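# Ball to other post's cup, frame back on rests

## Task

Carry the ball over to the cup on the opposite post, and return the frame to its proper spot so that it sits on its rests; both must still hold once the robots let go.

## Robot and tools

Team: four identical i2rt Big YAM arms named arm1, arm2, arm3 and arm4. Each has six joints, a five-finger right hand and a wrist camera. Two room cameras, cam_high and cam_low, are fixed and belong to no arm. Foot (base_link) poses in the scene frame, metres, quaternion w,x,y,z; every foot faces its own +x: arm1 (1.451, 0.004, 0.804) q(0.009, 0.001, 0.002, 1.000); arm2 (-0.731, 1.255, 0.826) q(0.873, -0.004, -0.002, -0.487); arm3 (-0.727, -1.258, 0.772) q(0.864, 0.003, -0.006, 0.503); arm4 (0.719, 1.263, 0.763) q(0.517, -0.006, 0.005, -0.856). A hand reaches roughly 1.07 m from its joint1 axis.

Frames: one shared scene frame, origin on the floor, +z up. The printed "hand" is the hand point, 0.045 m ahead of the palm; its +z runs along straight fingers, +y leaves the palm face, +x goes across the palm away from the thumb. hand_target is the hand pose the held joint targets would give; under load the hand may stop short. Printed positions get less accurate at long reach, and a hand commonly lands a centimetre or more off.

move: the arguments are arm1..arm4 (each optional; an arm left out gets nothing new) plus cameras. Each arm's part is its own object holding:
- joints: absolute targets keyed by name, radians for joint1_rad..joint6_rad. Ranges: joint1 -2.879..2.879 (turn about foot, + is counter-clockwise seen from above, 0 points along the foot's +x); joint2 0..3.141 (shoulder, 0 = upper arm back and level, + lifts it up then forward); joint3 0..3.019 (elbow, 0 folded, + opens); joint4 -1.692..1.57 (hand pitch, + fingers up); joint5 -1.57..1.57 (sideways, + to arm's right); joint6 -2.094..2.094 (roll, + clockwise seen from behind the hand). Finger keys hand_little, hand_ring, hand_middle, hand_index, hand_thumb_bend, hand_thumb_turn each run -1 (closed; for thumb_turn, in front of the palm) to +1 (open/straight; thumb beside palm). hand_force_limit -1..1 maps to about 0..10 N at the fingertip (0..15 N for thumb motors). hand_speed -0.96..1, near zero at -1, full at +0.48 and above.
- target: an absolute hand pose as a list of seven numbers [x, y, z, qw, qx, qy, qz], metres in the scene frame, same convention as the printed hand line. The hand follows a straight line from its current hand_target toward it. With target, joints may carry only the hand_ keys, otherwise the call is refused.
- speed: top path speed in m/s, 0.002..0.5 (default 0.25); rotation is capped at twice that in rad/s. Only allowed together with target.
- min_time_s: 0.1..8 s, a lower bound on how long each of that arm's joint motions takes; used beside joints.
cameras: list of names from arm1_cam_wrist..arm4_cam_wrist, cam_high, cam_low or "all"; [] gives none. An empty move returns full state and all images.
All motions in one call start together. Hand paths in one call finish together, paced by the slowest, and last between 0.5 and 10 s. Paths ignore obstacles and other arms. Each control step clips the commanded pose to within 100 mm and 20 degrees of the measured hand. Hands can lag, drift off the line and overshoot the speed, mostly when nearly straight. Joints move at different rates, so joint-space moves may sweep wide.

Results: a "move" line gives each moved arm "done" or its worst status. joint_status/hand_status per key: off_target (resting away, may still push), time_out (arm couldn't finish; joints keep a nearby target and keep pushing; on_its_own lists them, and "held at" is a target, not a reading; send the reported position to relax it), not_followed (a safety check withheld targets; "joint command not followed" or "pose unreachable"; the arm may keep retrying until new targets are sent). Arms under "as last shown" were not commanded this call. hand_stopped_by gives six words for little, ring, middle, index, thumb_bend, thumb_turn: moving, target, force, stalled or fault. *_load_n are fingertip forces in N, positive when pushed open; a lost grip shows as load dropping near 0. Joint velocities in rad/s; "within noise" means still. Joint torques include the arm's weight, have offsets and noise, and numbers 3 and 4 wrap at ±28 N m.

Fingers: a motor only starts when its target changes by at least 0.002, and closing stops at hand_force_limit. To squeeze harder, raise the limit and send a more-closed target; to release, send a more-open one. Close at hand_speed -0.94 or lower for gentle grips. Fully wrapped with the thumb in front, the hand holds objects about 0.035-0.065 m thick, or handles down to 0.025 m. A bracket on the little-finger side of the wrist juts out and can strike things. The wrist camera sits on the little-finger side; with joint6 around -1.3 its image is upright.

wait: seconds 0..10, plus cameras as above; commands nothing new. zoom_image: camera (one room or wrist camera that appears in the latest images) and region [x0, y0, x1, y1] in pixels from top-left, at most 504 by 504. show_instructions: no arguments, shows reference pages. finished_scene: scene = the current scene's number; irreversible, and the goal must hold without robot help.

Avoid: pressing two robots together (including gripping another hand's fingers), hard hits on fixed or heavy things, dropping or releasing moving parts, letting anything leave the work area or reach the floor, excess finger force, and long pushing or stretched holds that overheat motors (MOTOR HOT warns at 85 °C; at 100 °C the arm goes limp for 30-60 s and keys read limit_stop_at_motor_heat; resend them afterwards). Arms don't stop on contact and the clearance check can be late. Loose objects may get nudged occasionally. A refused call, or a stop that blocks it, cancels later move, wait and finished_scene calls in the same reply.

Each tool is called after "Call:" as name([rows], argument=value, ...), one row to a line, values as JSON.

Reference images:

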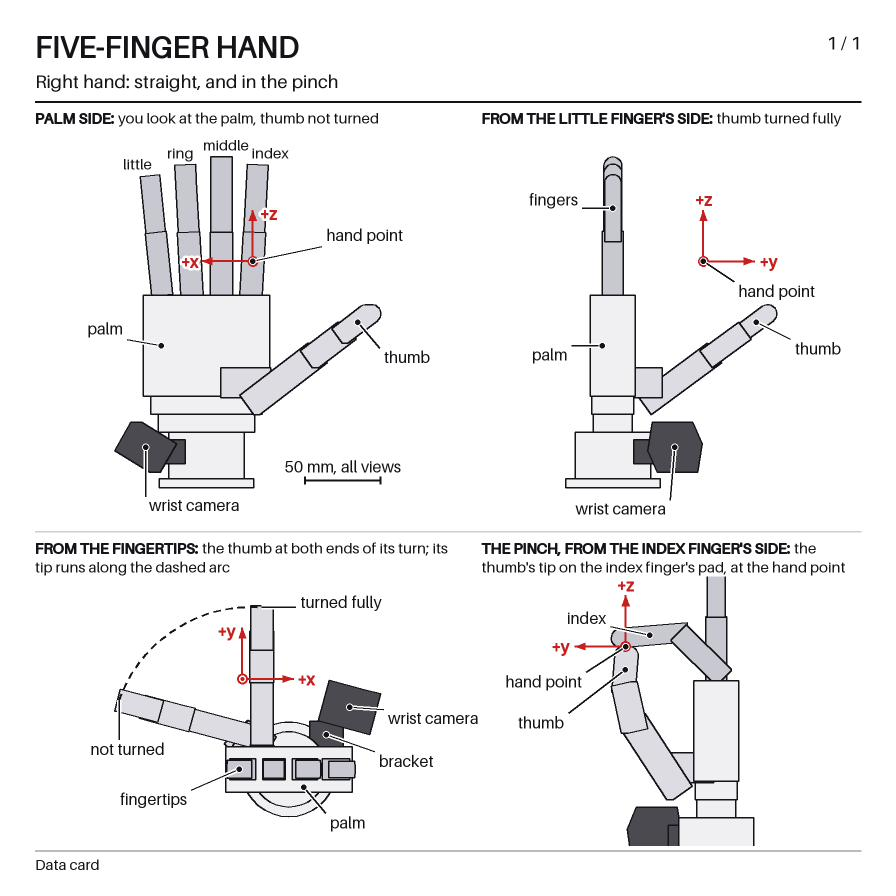

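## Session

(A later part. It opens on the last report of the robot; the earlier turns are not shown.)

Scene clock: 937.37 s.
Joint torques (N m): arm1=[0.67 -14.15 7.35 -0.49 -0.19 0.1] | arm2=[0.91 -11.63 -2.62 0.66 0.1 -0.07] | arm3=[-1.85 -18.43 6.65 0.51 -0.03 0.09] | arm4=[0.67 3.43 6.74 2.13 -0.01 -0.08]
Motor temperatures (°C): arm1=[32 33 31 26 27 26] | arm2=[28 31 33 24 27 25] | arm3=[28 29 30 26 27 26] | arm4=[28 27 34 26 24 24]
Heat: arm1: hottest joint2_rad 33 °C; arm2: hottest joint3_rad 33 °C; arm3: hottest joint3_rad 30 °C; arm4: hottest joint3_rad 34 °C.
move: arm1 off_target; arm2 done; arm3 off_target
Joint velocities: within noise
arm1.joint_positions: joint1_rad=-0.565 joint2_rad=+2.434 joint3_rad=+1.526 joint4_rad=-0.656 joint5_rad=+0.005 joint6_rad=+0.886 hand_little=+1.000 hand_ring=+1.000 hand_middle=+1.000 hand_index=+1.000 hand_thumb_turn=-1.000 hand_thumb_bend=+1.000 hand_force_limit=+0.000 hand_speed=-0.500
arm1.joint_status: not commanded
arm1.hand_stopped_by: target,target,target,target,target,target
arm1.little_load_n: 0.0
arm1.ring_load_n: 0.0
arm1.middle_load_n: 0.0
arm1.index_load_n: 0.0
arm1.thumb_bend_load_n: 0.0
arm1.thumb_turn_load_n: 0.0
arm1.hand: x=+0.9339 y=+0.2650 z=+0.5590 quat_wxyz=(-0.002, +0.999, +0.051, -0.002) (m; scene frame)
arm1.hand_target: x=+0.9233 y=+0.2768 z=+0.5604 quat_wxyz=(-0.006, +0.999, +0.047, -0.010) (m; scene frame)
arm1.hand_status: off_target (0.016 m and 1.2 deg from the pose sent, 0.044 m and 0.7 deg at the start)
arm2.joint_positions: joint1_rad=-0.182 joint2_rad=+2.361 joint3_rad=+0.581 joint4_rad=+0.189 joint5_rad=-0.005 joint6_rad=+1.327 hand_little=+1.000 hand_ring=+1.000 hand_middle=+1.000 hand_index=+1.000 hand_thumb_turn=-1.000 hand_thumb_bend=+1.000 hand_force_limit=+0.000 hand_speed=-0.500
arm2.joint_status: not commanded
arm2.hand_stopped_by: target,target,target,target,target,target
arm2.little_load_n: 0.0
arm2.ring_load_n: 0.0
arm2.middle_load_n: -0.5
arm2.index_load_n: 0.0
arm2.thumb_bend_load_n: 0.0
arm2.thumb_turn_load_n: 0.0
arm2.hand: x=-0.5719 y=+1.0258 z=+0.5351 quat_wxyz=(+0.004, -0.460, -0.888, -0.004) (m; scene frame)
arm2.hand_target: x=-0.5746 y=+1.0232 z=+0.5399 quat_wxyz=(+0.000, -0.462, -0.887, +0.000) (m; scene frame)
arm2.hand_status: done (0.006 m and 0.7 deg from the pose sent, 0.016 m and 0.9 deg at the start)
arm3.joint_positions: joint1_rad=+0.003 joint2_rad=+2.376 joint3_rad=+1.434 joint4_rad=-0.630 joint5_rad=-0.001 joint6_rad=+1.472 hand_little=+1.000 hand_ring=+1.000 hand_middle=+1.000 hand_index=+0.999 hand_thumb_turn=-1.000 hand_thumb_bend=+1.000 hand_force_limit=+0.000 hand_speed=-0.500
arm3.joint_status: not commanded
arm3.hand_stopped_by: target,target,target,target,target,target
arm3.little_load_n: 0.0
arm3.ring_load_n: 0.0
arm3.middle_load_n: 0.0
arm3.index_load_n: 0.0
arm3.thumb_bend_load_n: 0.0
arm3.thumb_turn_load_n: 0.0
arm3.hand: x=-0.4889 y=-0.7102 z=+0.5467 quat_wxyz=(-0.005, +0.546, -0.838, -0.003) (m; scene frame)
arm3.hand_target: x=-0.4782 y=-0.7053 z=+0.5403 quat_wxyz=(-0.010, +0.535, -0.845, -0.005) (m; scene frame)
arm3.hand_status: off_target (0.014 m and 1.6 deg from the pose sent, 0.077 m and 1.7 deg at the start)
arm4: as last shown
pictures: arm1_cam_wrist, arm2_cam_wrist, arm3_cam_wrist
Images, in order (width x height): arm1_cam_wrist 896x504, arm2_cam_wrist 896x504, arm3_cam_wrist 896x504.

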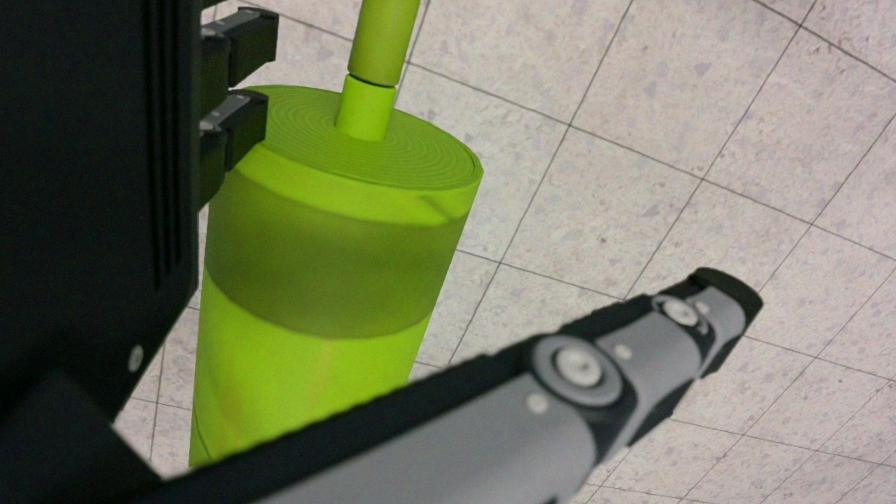

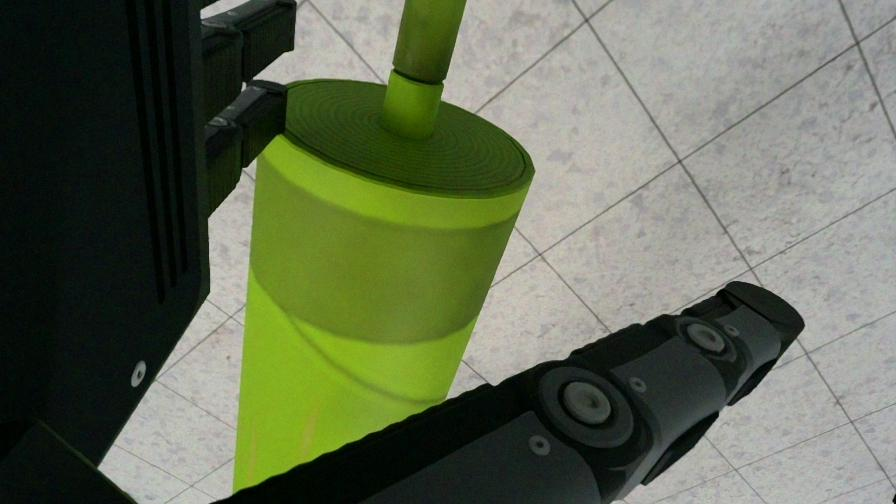

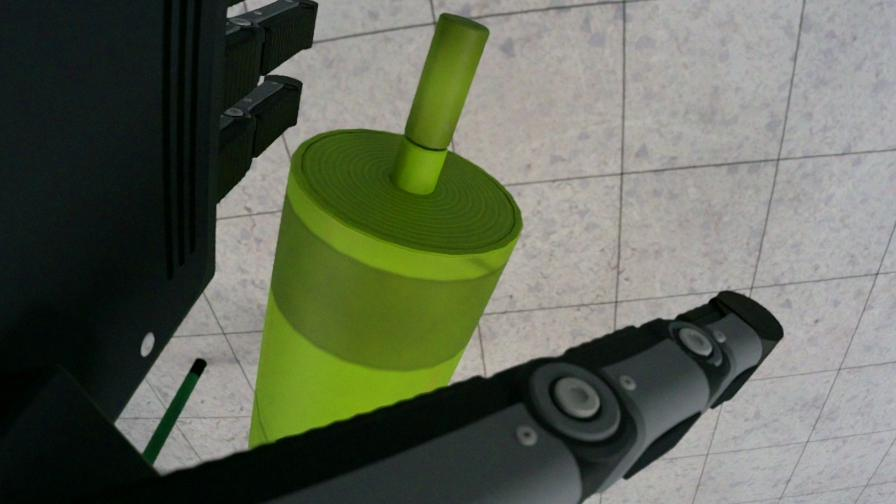

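Call:
move(cameras=["cam_low", "cam_high", "arm4_cam_wrist"])

Call:
zoom_image(camera="cam_low", region=[530, 340, 820, 504])

Call:
zoom_image(camera="cam_low", region=[340, 260, 500, 504])

Call:
zoom_image(camera="cam_high", region=[340, 250, 540, 430])

Scene clock: 968.70 s.
Joint torques (N m): arm1=[0.67 -14.21 7.32 -0.46 -0.19 0.1] | arm2=[1.03 -11.52 -2.66 0.5 0.09 -0.08] | arm3=[-1.55 -18.37 6.54 0.32 -0.05 0.14] | arm4=[0.62 3.37 6.71 2.11 0 -0.08]
Motor temperatures (°C): arm1=[32 35 32 26 27 26] | arm2=[28 30 33 24 27 25] | arm3=[27 30 31 26 27 26] | arm4=[28 27 35 26 24 24]
Heat: arm1: hottest joint2_rad 35 °C; arm2: hottest joint3_rad 33 °C; arm3: hottest joint3_rad 31 °C; arm4: hottest joint3_rad 35 °C.
Joint velocities: within noise
arm1.joint_positions: joint1_rad=-0.565 joint2_rad=+2.434 joint3_rad=+1.526 joint4_rad=-0.656 joint5_rad=+0.005 joint6_rad=+0.886 hand_little=+1.000 hand_ring=+1.000 hand_middle=+1.000 hand_index=+1.000 hand_thumb_turn=-1.000 hand_thumb_bend=+1.000 hand_force_limit=+0.000 hand_speed=-0.500
arm1.joint_status: not commanded
arm1.hand_stopped_by: target,target,target,target,target,target
arm1.little_load_n: 0.0
arm1.ring_load_n: 0.0
arm1.middle_load_n: 0.0
arm1.index_load_n: 0.0
arm1.thumb_bend_load_n: 0.0
arm1.thumb_turn_load_n: 0.0
arm1.hand: x=+0.9339 y=+0.2650 z=+0.5590 quat_wxyz=(-0.002, +0.999, +0.051, -0.002) (m; scene frame)
arm1.hand_target: x=+0.9233 y=+0.2768 z=+0.5604 quat_wxyz=(-0.006, +0.999, +0.047, -0.010) (m; scene frame)
arm1.hand_status: off_target (0.016 m and 1.2 deg from the pose sent, 0.044 m and 0.7 deg at the start)
arm2.joint_positions: joint1_rad=-0.182 joint2_rad=+2.361 joint3_rad=+0.581 joint4_rad=+0.189 joint5_rad=-0.005 joint6_rad=+1.327 hand_little=+1.000 hand_ring=+1.000 hand_middle=+1.000 hand_index=+1.000 hand_thumb_turn=-1.000 hand_thumb_bend=+1.000 hand_force_limit=+0.000 hand_speed=-0.500
arm2.joint_status: not commanded
arm2.hand_stopped_by: target,target,target,target,target,target
arm2.little_load_n: 0.0
arm2.ring_load_n: 0.0
arm2.middle_load_n: 0.0
arm2.index_load_n: 0.0
arm2.thumb_bend_load_n: 0.0
arm2.thumb_turn_load_n: 0.0
arm2.hand: x=-0.5719 y=+1.0258 z=+0.5351 quat_wxyz=(+0.004, -0.460, -0.888, -0.004) (m; scene frame)
arm2.hand_target: x=-0.5746 y=+1.0232 z=+0.5399 quat_wxyz=(+0.000, -0.462, -0.887, +0.000) (m; scene frame)
arm2.hand_status: done (0.006 m and 0.7 deg from the pose sent, 0.016 m and 0.9 deg at the start)
arm3.joint_positions: joint1_rad=+0.003 joint2_rad=+2.376 joint3_rad=+1.434 joint4_rad=-0.630 joint5_rad=-0.001 joint6_rad=+1.472 hand_little=+1.000 hand_ring=+1.000 hand_middle=+1.000 hand_index=+0.999 hand_thumb_turn=-1.000 hand_thumb_bend=+1.000 hand_force_limit=+0.000 hand_speed=-0.500
arm3.joint_status: not commanded
arm3.hand_stopped_by: target,target,target,target,target,target
arm3.little_load_n: 0.0
arm3.ring_load_n: 0.0
arm3.middle_load_n: 0.0
arm3.index_load_n: 0.0
arm3.thumb_bend_load_n: 0.0
arm3.thumb_turn_load_n: 0.0
arm3.hand: x=-0.4889 y=-0.7102 z=+0.5467 quat_wxyz=(-0.005, +0.546, -0.838, -0.003) (m; scene frame)
arm3.hand_target: x=-0.4782 y=-0.7053 z=+0.5403 quat_wxyz=(-0.010, +0.535, -0.845, -0.005) (m; scene frame)
arm3.hand_status: off_target (0.014 m and 1.6 deg from the pose sent, 0.077 m and 1.7 deg at the start)
arm4.joint_positions: joint1_rad=+0.171 joint2_rad=+0.544 joint3_rad=+1.325 joint4_rad=-1.530 joint5_rad=-0.053 joint6_rad=-1.311 hand_little=+1.000 hand_ring=+1.000 hand_middle=+1.000 hand_index=+1.000 hand_thumb_turn=+1.000 hand_thumb_bend=+1.000 hand_force_limit=+0.000 hand_speed=-0.800
arm4.joint_status: not commanded
arm4.hand_stopped_by: target,target,target,target,target,target
arm4.little_load_n: 0.0
arm4.ring_load_n: 0.0
arm4.middle_load_n: 0.0
arm4.index_load_n: 0.0
arm4.thumb_bend_load_n: 0.0
arm4.thumb_turn_load_n: 0.0
arm4.hand: x=+0.6352 y=+1.1107 z=+1.2002 quat_wxyz=(+0.279, +0.451, -0.798, +0.288) (m; scene frame)
arm4.hand_target: x=+0.6352 y=+1.1102 z=+1.2103 quat_wxyz=(+0.287, +0.449, -0.793, +0.296) (m; scene frame)
arm4.hand_status: not commanded
pictures: arm4_cam_wrist, cam_high, cam_low
Images, in order (width x height): arm4_cam_wrist 896x504, cam_high 896x504, cam_low 896x504.

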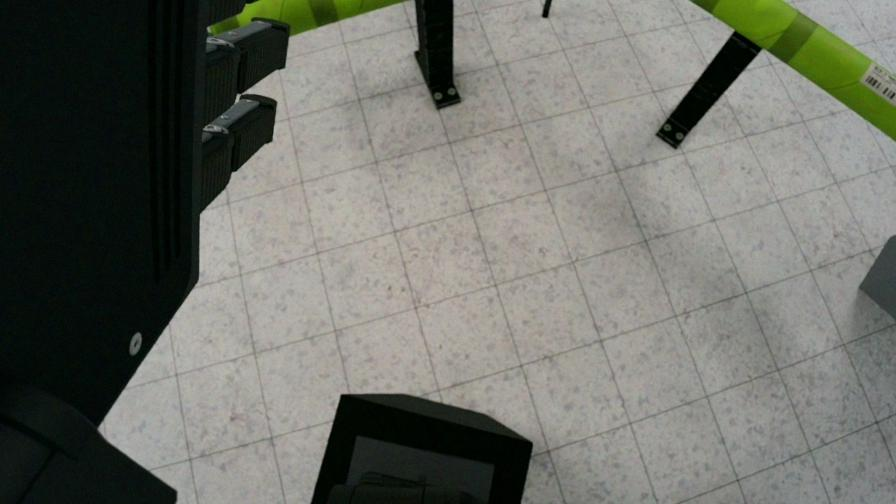

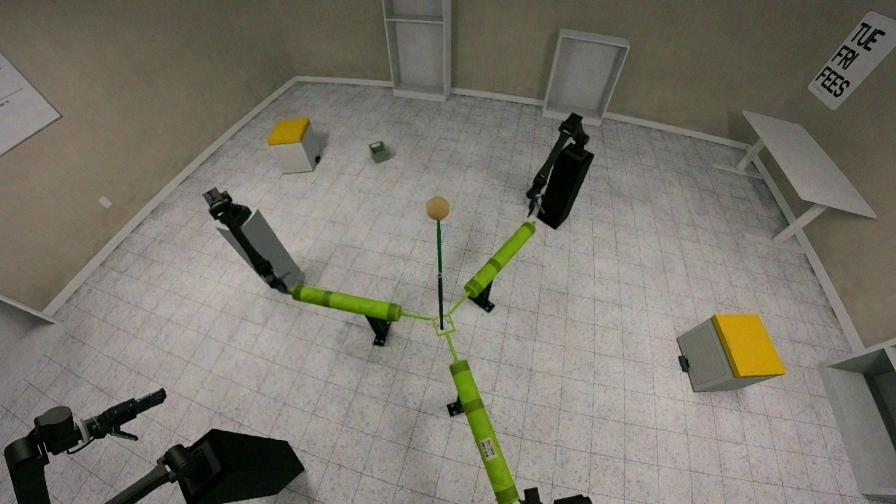

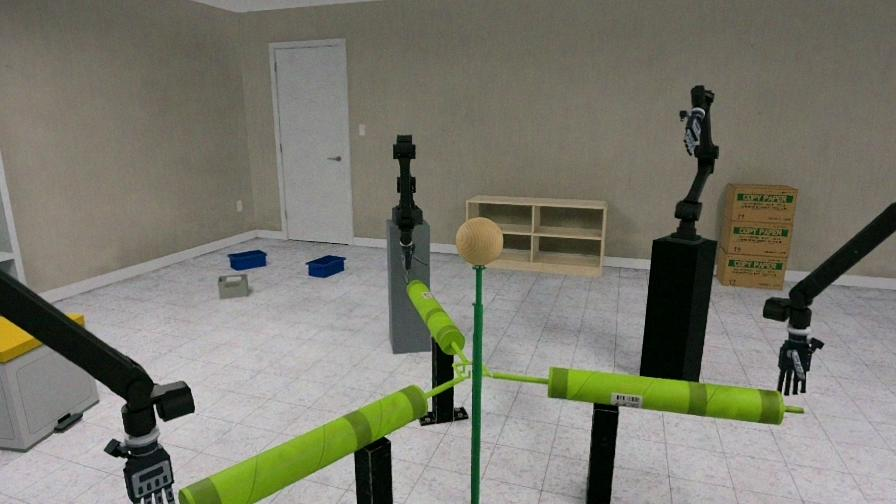

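Scaled by 1.738.

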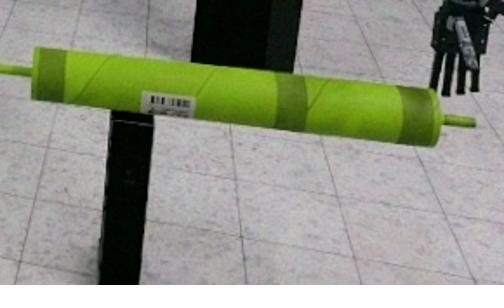

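Scaled by 2.066.

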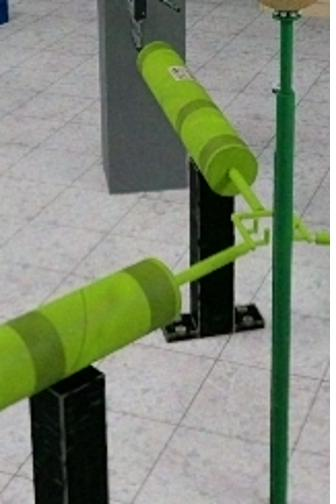

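Scaled by 2.520.

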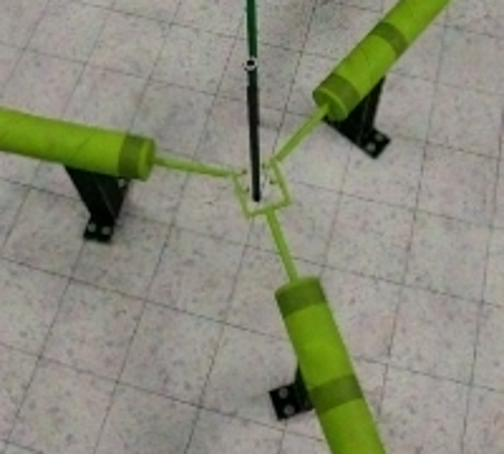

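Call:
move(arm1={"target": [0.9169, 0.2802, 0.475, -0.006, 0.9988, 0.047, -0.010], "speed": 0.06}, arm2={"target": [-0.5697, 1.0266, 0.446, 0, 0.4617, 0.8870, 0], "speed": 0.06}, arm3={"target": [-0.4751, -0.6738, 0.460, 0.010, -0.535, 0.8448, 0.005], "speed": 0.06}, cameras=["arm1_cam_wrist", "arm2_cam_wrist", "arm3_cam_wrist", "cam_low"])

Scene clock: 984.23 s.
Joint torques (N m): arm1=[0.97 -14.8 6.26 0.08 -0.17 0.11] | arm2=[2.43 -8.35 -1.29 0.53 -0.12 0.01] | arm3=[-0.26 -19.43 7.04 0.35 -0.03 0.07] | arm4=[0.56 3.43 6.72 2.14 -0.01 -0.09]
Motor temperatures (°C): arm1=[32 35 32 26 27 26] | arm2=[28 30 33 24 27 25] | arm3=[27 30 31 26 27 26] | arm4=[28 27 35 26 24 24]
Heat: arm1: hottest joint2_rad 35 °C; arm2: hottest joint3_rad 33 °C; arm3: hottest joint3_rad 31 °C; arm4: hottest joint3_rad 35 °C.
move: arm1 off_target; arm2 done; arm3 off_target
Joint velocities: within noise
arm1.joint_positions: joint1_rad=-0.568 joint2_rad=+2.627 joint3_rad=+1.649 joint4_rad=-0.596 joint5_rad=+0.004 joint6_rad=+0.886 hand_little=+1.000 hand_ring=+1.000 hand_middle=+1.000 hand_index=+1.000 hand_thumb_turn=-1.000 hand_thumb_bend=+1.000 hand_force_limit=+0.000 hand_speed=-0.500
arm1.joint_status: not commanded
arm1.hand_stopped_by: target,target,target,target,target,target
arm1.little_load_n: 0.0
arm1.ring_load_n: 0.0
arm1.middle_load_n: 0.0
arm1.index_load_n: 0.0
arm1.thumb_bend_load_n: 0.0
arm1.thumb_turn_load_n: 0.0
arm1.hand: x=+0.9287 y=+0.2703 z=+0.4763 quat_wxyz=(+0.001, +0.999, +0.050, +0.002) (m; scene frame)
arm1.hand_target: x=+0.9173 y=+0.2801 z=+0.4755 quat_wxyz=(-0.006, +0.999, +0.047, -0.010) (m; scene frame)
arm1.hand_status: off_target (0.015 m and 1.6 deg from the pose sent, 0.087 m and 1.2 deg at the start)
arm2.joint_positions: joint1_rad=-0.182 joint2_rad=+2.639 joint3_rad=+0.719 joint4_rad=+0.340 joint5_rad=+0.001 joint6_rad=+1.342 hand_little=+1.000 hand_ring=+1.000 hand_middle=+1.000 hand_index=+1.000 hand_thumb_turn=-1.000 hand_thumb_bend=+1.000 hand_force_limit=+0.000 hand_speed=-0.500
arm2.joint_status: not commanded
arm2.hand_stopped_by: target,target,target,target,target,target
arm2.little_load_n: 0.0
arm2.ring_load_n: 0.0
arm2.middle_load_n: 0.0
arm2.index_load_n: 0.0
arm2.thumb_bend_load_n: 0.0
arm2.thumb_turn_load_n: 0.0
arm2.hand: x=-0.5729 y=+1.0242 z=+0.4543 quat_wxyz=(+0.001, -0.466, -0.885, +0.002) (m; scene frame)
arm2.hand_target: x=-0.5699 y=+1.0267 z=+0.4462 quat_wxyz=(+0.000, -0.462, -0.887, +0.000) (m; scene frame)
arm2.hand_status: done (0.009 m and 0.6 deg from the pose sent, 0.089 m and 0.7 deg at the start)
arm3.joint_positions: joint1_rad=+0.003 joint2_rad=+2.587 joint3_rad=+1.612 joint4_rad=-0.599 joint5_rad=-0.001 joint6_rad=+1.494 hand_little=+1.000 hand_ring=+1.000 hand_middle=+1.000 hand_index=+0.999 hand_thumb_turn=-1.000 hand_thumb_bend=+1.000 hand_force_limit=+0.000 hand_speed=-0.500
arm3.joint_status: not commanded
arm3.hand_stopped_by: target,target,target,target,target,target
arm3.little_load_n: 0.0
arm3.ring_load_n: 0.0
arm3.middle_load_n: 0.0
arm3.index_load_n: 0.0
arm3.thumb_bend_load_n: 0.0
arm3.thumb_turn_load_n: 0.0
arm3.hand: x=-0.4740 y=-0.6851 z=+0.4680 quat_wxyz=(-0.004, +0.537, -0.844, -0.003) (m; scene frame)
arm3.hand_target: x=-0.4754 y=-0.6741 z=+0.4604 quat_wxyz=(-0.010, +0.535, -0.845, -0.005) (m; scene frame)
arm3.hand_status: off_target (0.014 m and 0.8 deg from the pose sent, 0.095 m and 1.6 deg at the start)
arm4: as last shown
pictures: arm1_cam_wrist, arm2_cam_wrist, arm3_cam_wrist, cam_low
Images, in order (width x height): arm1_cam_wrist 896x504, arm2_cam_wrist 896x504, arm3_cam_wrist 896x504, cam_low 896x504.

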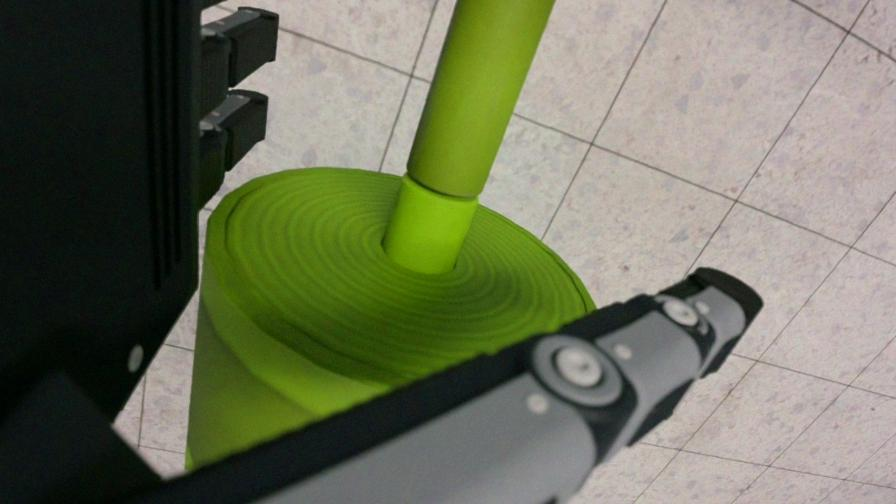

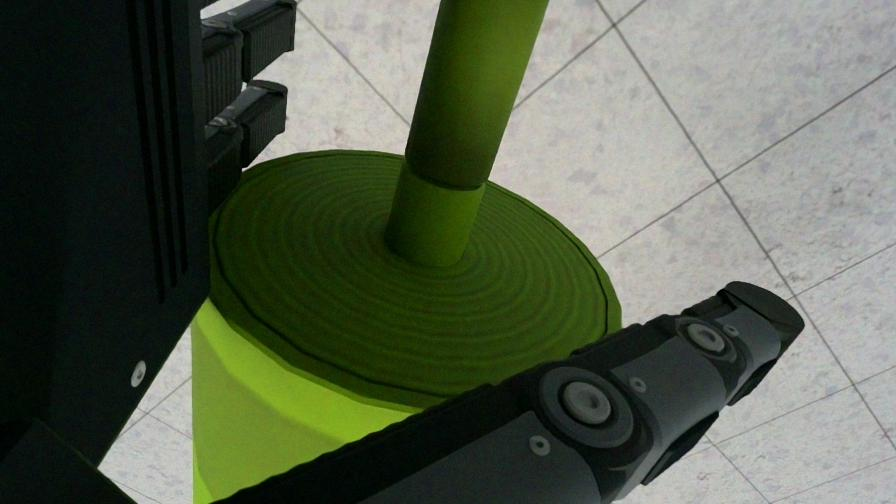

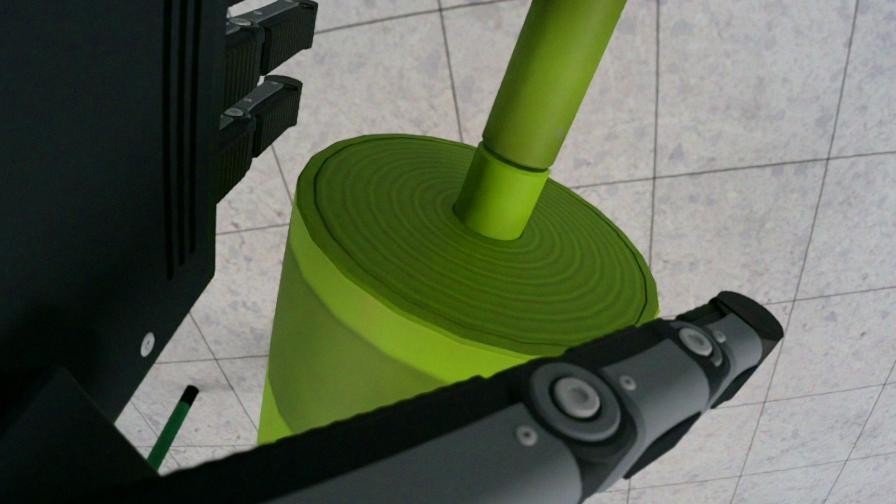

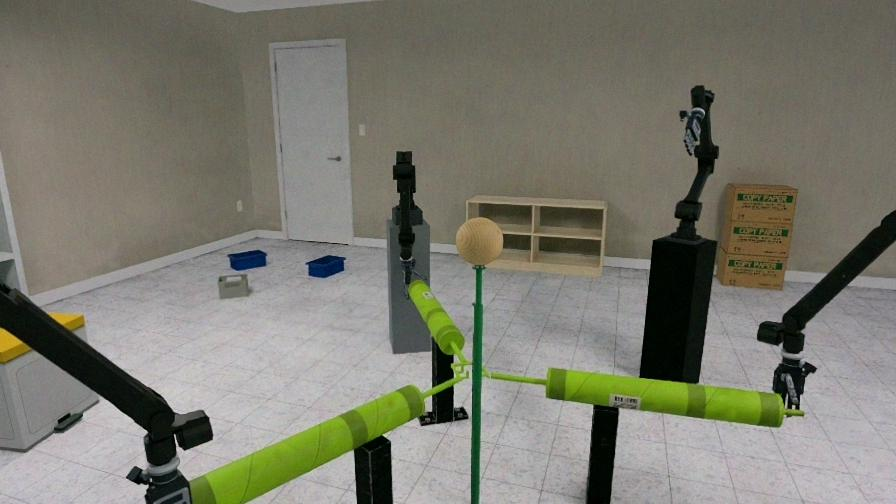

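Call:
move(arm1={"target": [0.9238, 0.2556, 0.442, -0.006, 0.9988, 0.047, -0.010], "speed": 0.06}, arm2={"target": [-0.5591, 1.0462, 0.418, 0, 0.4617, 0.8870, 0], "speed": 0.06}, arm3={"target": [-0.5104, -0.6688, 0.413, 0.010, -0.535, 0.8448, 0.005], "speed": 0.06}, cameras=["arm1_cam_wrist", "arm2_cam_wrist", "arm3_cam_wrist", "cam_low"])

Scene clock: 1016.20 s.
Joint torques (N m): arm1=[1.85 -14.62 3.63 0.13 -0.15 0.23] | arm2=[2.55 -8.64 -2.61 0.5 0.05 0.04] | arm3=[-0.67 -19.66 6.23 0.43 -0.03 0.1] | arm4=[0.67 3.43 6.72 2.14 0 -0.08]
Motor temperatures (°C): arm1=[32 33 32 26 27 26] | arm2=[28 30 32 24 27 25] | arm3=[27 30 31 26 27 26] | arm4=[28 27 35 26 24 24]
Heat: arm1: hottest joint2_rad 33 °C; arm2: hottest joint3_rad 32 °C; arm3: hottest joint3_rad 31 °C; arm4: hottest joint3_rad 35 °C.
move: arm1 done; arm2 done; arm3 off_target
Joint velocities: within noise
arm1.joint_positions: joint1_rad=-0.553 joint2_rad=+2.675 joint3_rad=+1.649 joint4_rad=-0.521 joint5_rad=+0.004 joint6_rad=+0.903 hand_little=+1.000 hand_ring=+1.000 hand_middle=+1.000 hand_index=+1.000 hand_thumb_turn=-1.000 hand_thumb_bend=+1.000 hand_force_limit=+0.000 hand_speed=-0.500
arm1.joint_status: not commanded
arm1.hand_stopped_by: target,target,target,target,target,target
arm1.little_load_n: 0.0
arm1.ring_load_n: 0.0
arm1.middle_load_n: 0.0
arm1.index_load_n: 0.0
arm1.thumb_bend_load_n: 0.0
arm1.thumb_turn_load_n: 0.0
arm1.hand: x=+0.9254 y=+0.2615 z=+0.4490 quat_wxyz=(-0.007, +0.999, +0.049, -0.009) (m; scene frame)
arm1.hand_target: x=+0.9240 y=+0.2556 z=+0.4422 quat_wxyz=(-0.006, +0.999, +0.047, -0.010) (m; scene frame)
arm1.hand_status: done (0.009 m and 0.3 deg from the pose sent, 0.038 m and 1.6 deg at the start)
arm2.joint_positions: joint1_rad=-0.111 joint2_rad=+2.751 joint3_rad=+0.761 joint4_rad=+0.408 joint5_rad=-0.003 joint6_rad=+1.407 hand_little=+1.000 hand_ring=+1.000 hand_middle=+1.000 hand_index=+1.000 hand_thumb_turn=-1.000 hand_thumb_bend=+1.000 hand_force_limit=+0.000 hand_speed=-0.500
arm2.joint_status: not commanded
arm2.hand_stopped_by: target,target,target,target,target,target
arm2.little_load_n: 0.0
arm2.ring_load_n: 0.0
arm2.middle_load_n: 0.0
arm2.index_load_n: 0.0
arm2.thumb_bend_load_n: 0.0
arm2.thumb_turn_load_n: 0.0
arm2.hand: x=-0.5616 y=+1.0440 z=+0.4229 quat_wxyz=(+0.001, -0.463, -0.886, +0.000) (m; scene frame)
arm2.hand_target: x=-0.5593 y=+1.0462 z=+0.4181 quat_wxyz=(+0.000, -0.462, -0.887, +0.000) (m; scene frame)
arm2.hand_status: done (0.006 m and 0.2 deg from the pose sent, 0.045 m and 0.6 deg at the start)
arm3.joint_positions: joint1_rad=+0.061 joint2_rad=+2.675 joint3_rad=+1.632 joint4_rad=-0.531 joint5_rad=-0.001 joint6_rad=+1.551 hand_little=+1.000 hand_ring=+1.000 hand_middle=+1.000 hand_index=+0.999 hand_thumb_turn=-1.000 hand_thumb_bend=+1.000 hand_force_limit=+0.000 hand_speed=-0.500
arm3.joint_status: not commanded
arm3.hand_stopped_by: target,target,target,target,target,target
arm3.little_load_n: 0.0
arm3.ring_load_n: 0.0
arm3.middle_load_n: 0.0
arm3.index_load_n: 0.0
arm3.thumb_bend_load_n: -0.5
arm3.thumb_turn_load_n: 0.0
arm3.hand: x=-0.5094 y=-0.6781 z=+0.4221 quat_wxyz=(-0.004, +0.538, -0.843, -0.003) (m; scene frame)
arm3.hand_target: x=-0.5105 y=-0.6692 z=+0.4134 quat_wxyz=(-0.010, +0.535, -0.845, -0.005) (m; scene frame)
arm3.hand_status: off_target (0.013 m and 0.8 deg from the pose sent, 0.068 m and 0.8 deg at the start)
arm4: as last shown
pictures: arm1_cam_wrist, arm2_cam_wrist, arm3_cam_wrist, cam_low
Images, in order (width x height): arm1_cam_wrist 896x504, arm2_cam_wrist 896x504, arm3_cam_wrist 896x504, cam_low 896x504.

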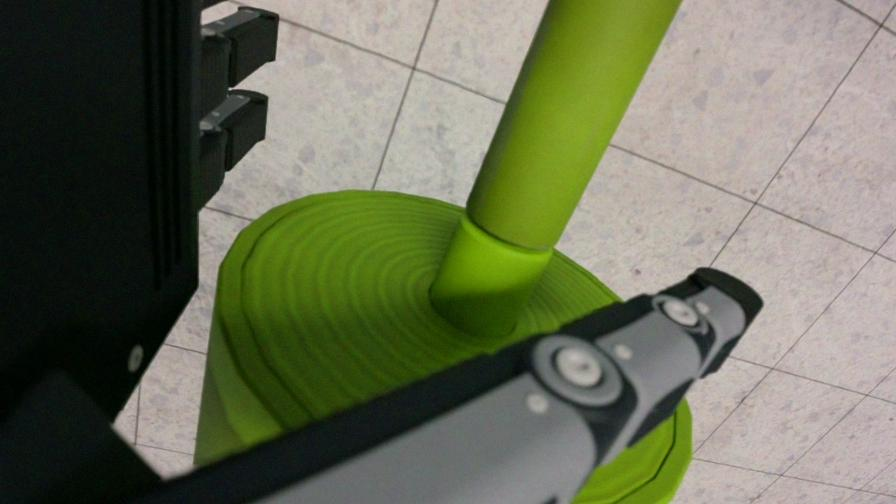

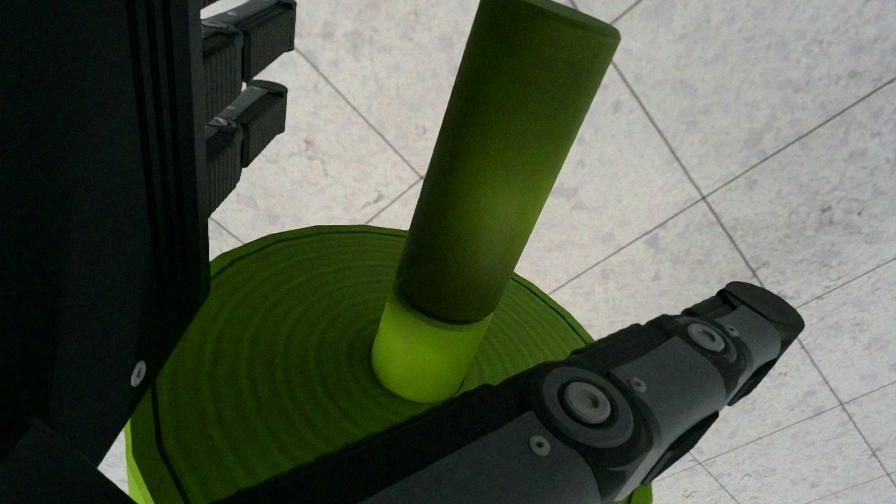

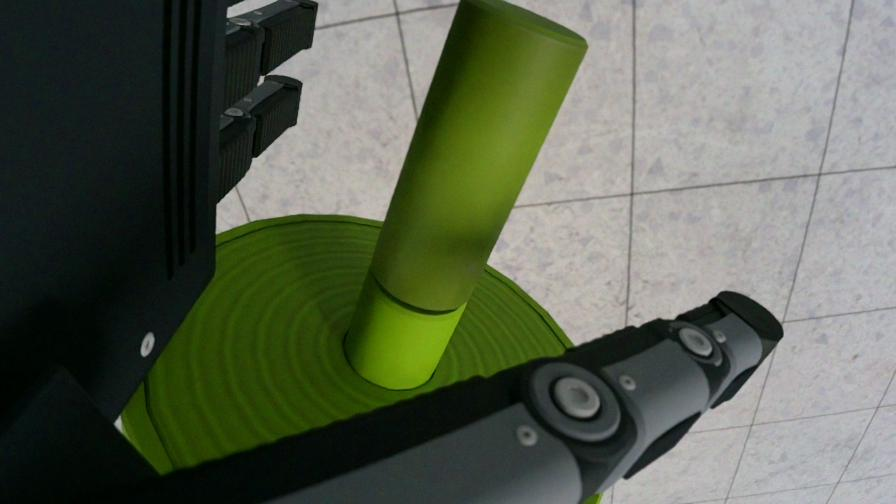

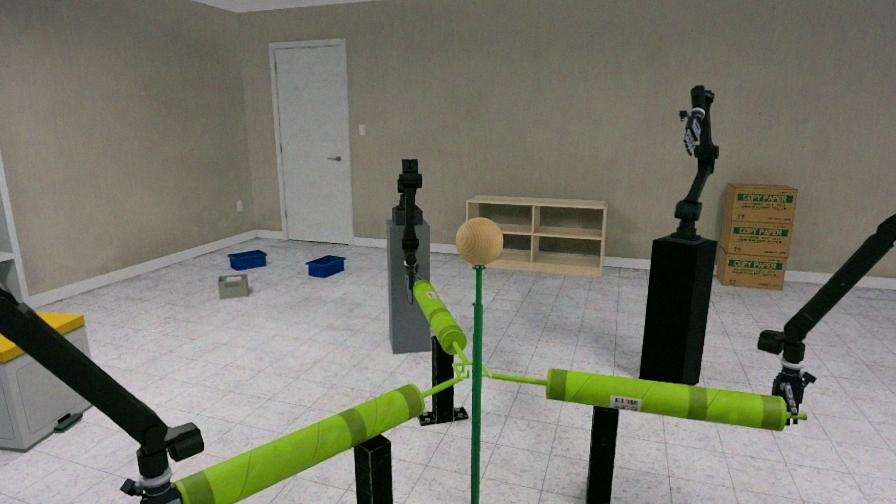

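Call:
move(arm1={"target": [0.950, 0.2578, 0.438, -0.006, 0.9988, 0.047, -0.010], "speed": 0.06}, arm2={"target": [-0.5665, 1.0565, 0.424, 0, 0.4617, 0.8870, 0], "speed": 0.06}, arm3={"target": [-0.516, -0.683, 0.419, 0.010, -0.535, 0.8448, 0.005], "speed": 0.06}, cameras=["arm1_cam_wrist", "arm2_cam_wrist", "arm3_cam_wrist", "cam_low"])

Scene clock: 1075.47 s.
Joint torques (N m): arm1=[0.56 -15.27 2.73 0.1 -0.17 -0.05] | arm2=[2.02 -9.11 -5.03 0.9 0 0.08] | arm3=[-0.44 -22.01 3.12 0.35 -0.03 0.06] | arm4=[0.67 3.43 6.75 2.11 0 -0.08]
Motor temperatures (°C): arm1=[31 33 31 26 27 26] | arm2=[28 30 32 24 27 25] | arm3=[27 31 30 26 27 26] | arm4=[28 27 35 26 24 24]
Heat: arm1: hottest joint2_rad 33 °C; arm2: hottest joint3_rad 32 °C; arm3: hottest joint2_rad 31 °C; arm4: hottest joint3_rad 35 °C.
move: arm1 done; arm2 off_target; arm3 done
Joint velocities: within noise
arm1.joint_positions: joint1_rad=-0.562 joint2_rad=+2.675 joint3_rad=+1.581 joint4_rad=-0.465 joint5_rad=+0.004 joint6_rad=+0.901 hand_little=+1.000 hand_ring=+1.000 hand_middle=+1.000 hand_index=+1.000 hand_thumb_turn=-1.000 hand_thumb_bend=+1.000 hand_force_limit=+0.000 hand_speed=-0.500
arm1.joint_status: not commanded
arm1.hand_stopped_by: target,target,target,target,target,target
arm1.little_load_n: 0.0
arm1.ring_load_n: 0.0
arm1.middle_load_n: 0.0
arm1.index_load_n: 0.0
arm1.thumb_bend_load_n: 0.0
arm1.thumb_turn_load_n: 0.0
arm1.hand: x=+0.9498 y=+0.2521 z=+0.4363 quat_wxyz=(-0.003, +0.999, +0.045, -0.004) (m; scene frame)
arm1.hand_target: x=+0.9500 y=+0.2578 z=+0.4381 quat_wxyz=(-0.006, +0.999, +0.047, -0.010) (m; scene frame)
arm1.hand_status: done (0.006 m and 0.7 deg from the pose sent, 0.027 m and 0.3 deg at the start)
arm2.joint_positions: joint1_rad=-0.111 joint2_rad=+2.751 joint3_rad=+0.757 joint4_rad=+0.441 joint5_rad=-0.003 joint6_rad=+1.407 hand_little=+1.000 hand_ring=+1.000 hand_middle=+1.000 hand_index=+1.000 hand_thumb_turn=-1.000 hand_thumb_bend=+1.000 hand_force_limit=+0.000 hand_speed=-0.500
arm2.joint_status: not commanded
arm2.hand_stopped_by: target,target,target,target,target,target
arm2.little_load_n: 0.0
arm2.ring_load_n: 0.0
arm2.middle_load_n: 0.0
arm2.index_load_n: 0.0
arm2.thumb_bend_load_n: 0.0
arm2.thumb_turn_load_n: 0.0
arm2.hand: x=-0.5590 y=+1.0385 z=+0.4243 quat_wxyz=(-0.010, -0.463, -0.886, +0.009) (m; scene frame)
arm2.hand_target: x=-0.5665 y=+1.0563 z=+0.4243 quat_wxyz=(+0.000, -0.462, -0.887, +0.000) (m; scene frame)
arm2.hand_status: off_target (0.019 m and 1.5 deg from the pose sent, 0.013 m and 0.2 deg at the start)
arm3.joint_positions: joint1_rad=+0.061 joint2_rad=+2.675 joint3_rad=+1.600 joint4_rad=-0.498 joint5_rad=-0.001 joint6_rad=+1.551 hand_little=+1.000 hand_ring=+1.000 hand_middle=+1.000 hand_index=+0.999 hand_thumb_turn=-1.000 hand_thumb_bend=+1.000 hand_force_limit=+0.000 hand_speed=-0.500
arm3.joint_status: not commanded
arm3.hand_stopped_by: target,target,target,target,target,target
arm3.little_load_n: 0.0
arm3.ring_load_n: 0.0
arm3.middle_load_n: 0.0
arm3.index_load_n: 0.0
arm3.thumb_bend_load_n: 0.0
arm3.thumb_turn_load_n: 0.0
arm3.hand: x=-0.5138 y=-0.6871 z=+0.4160 quat_wxyz=(-0.005, +0.538, -0.843, -0.003) (m; scene frame)
arm3.hand_target: x=-0.5159 y=-0.6829 z=+0.4191 quat_wxyz=(-0.010, +0.535, -0.845, -0.005) (m; scene frame)
arm3.hand_status: done (0.006 m and 0.7 deg from the pose sent, 0.009 m and 0.8 deg at the start)
arm4: as last shown
pictures: arm1_cam_wrist, arm2_cam_wrist, arm3_cam_wrist, cam_low
Images, in order (width x height): arm1_cam_wrist 896x504, arm2_cam_wrist 896x504, arm3_cam_wrist 896x504, cam_low 896x504.

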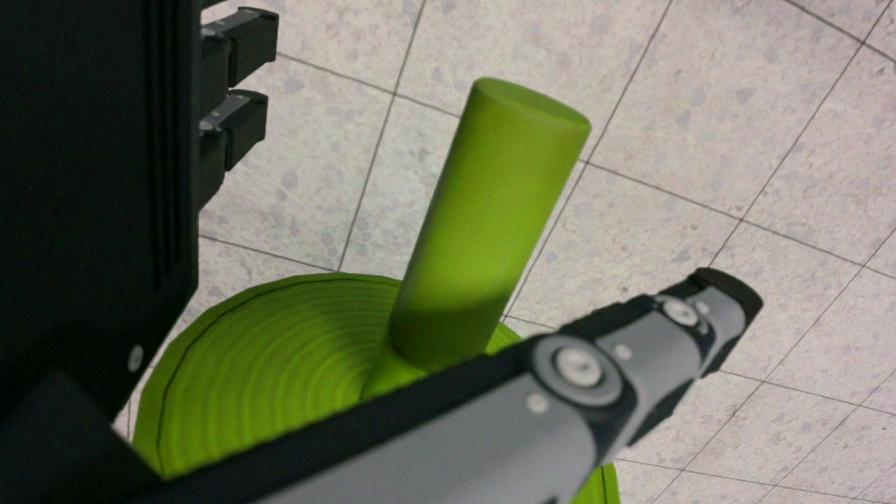

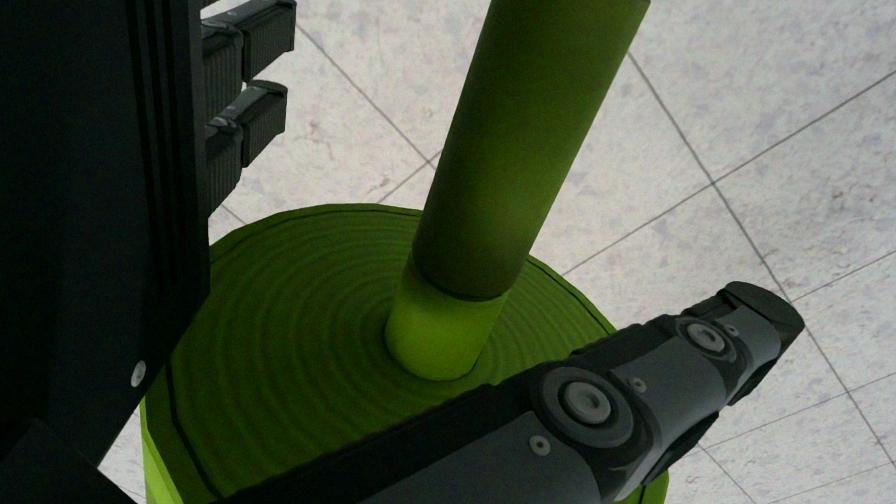

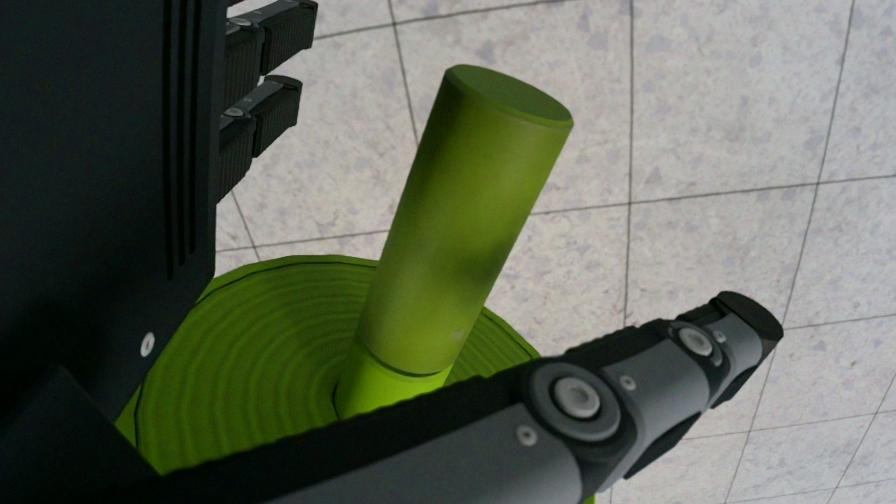

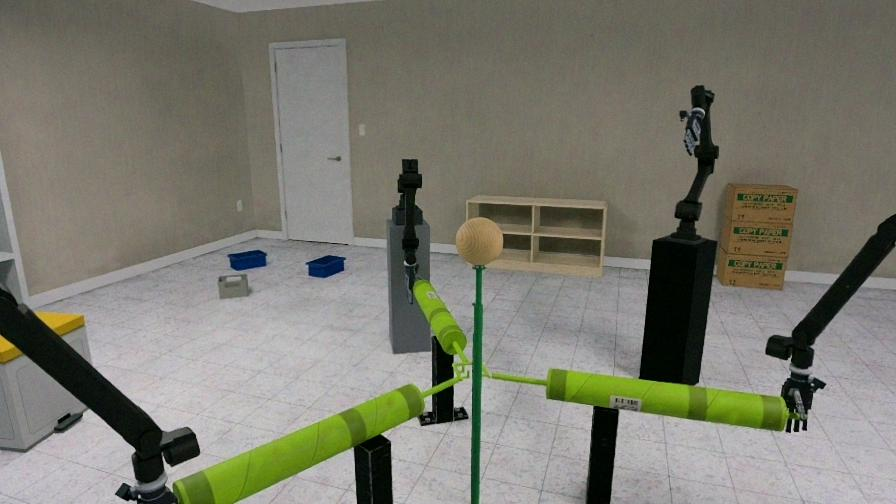

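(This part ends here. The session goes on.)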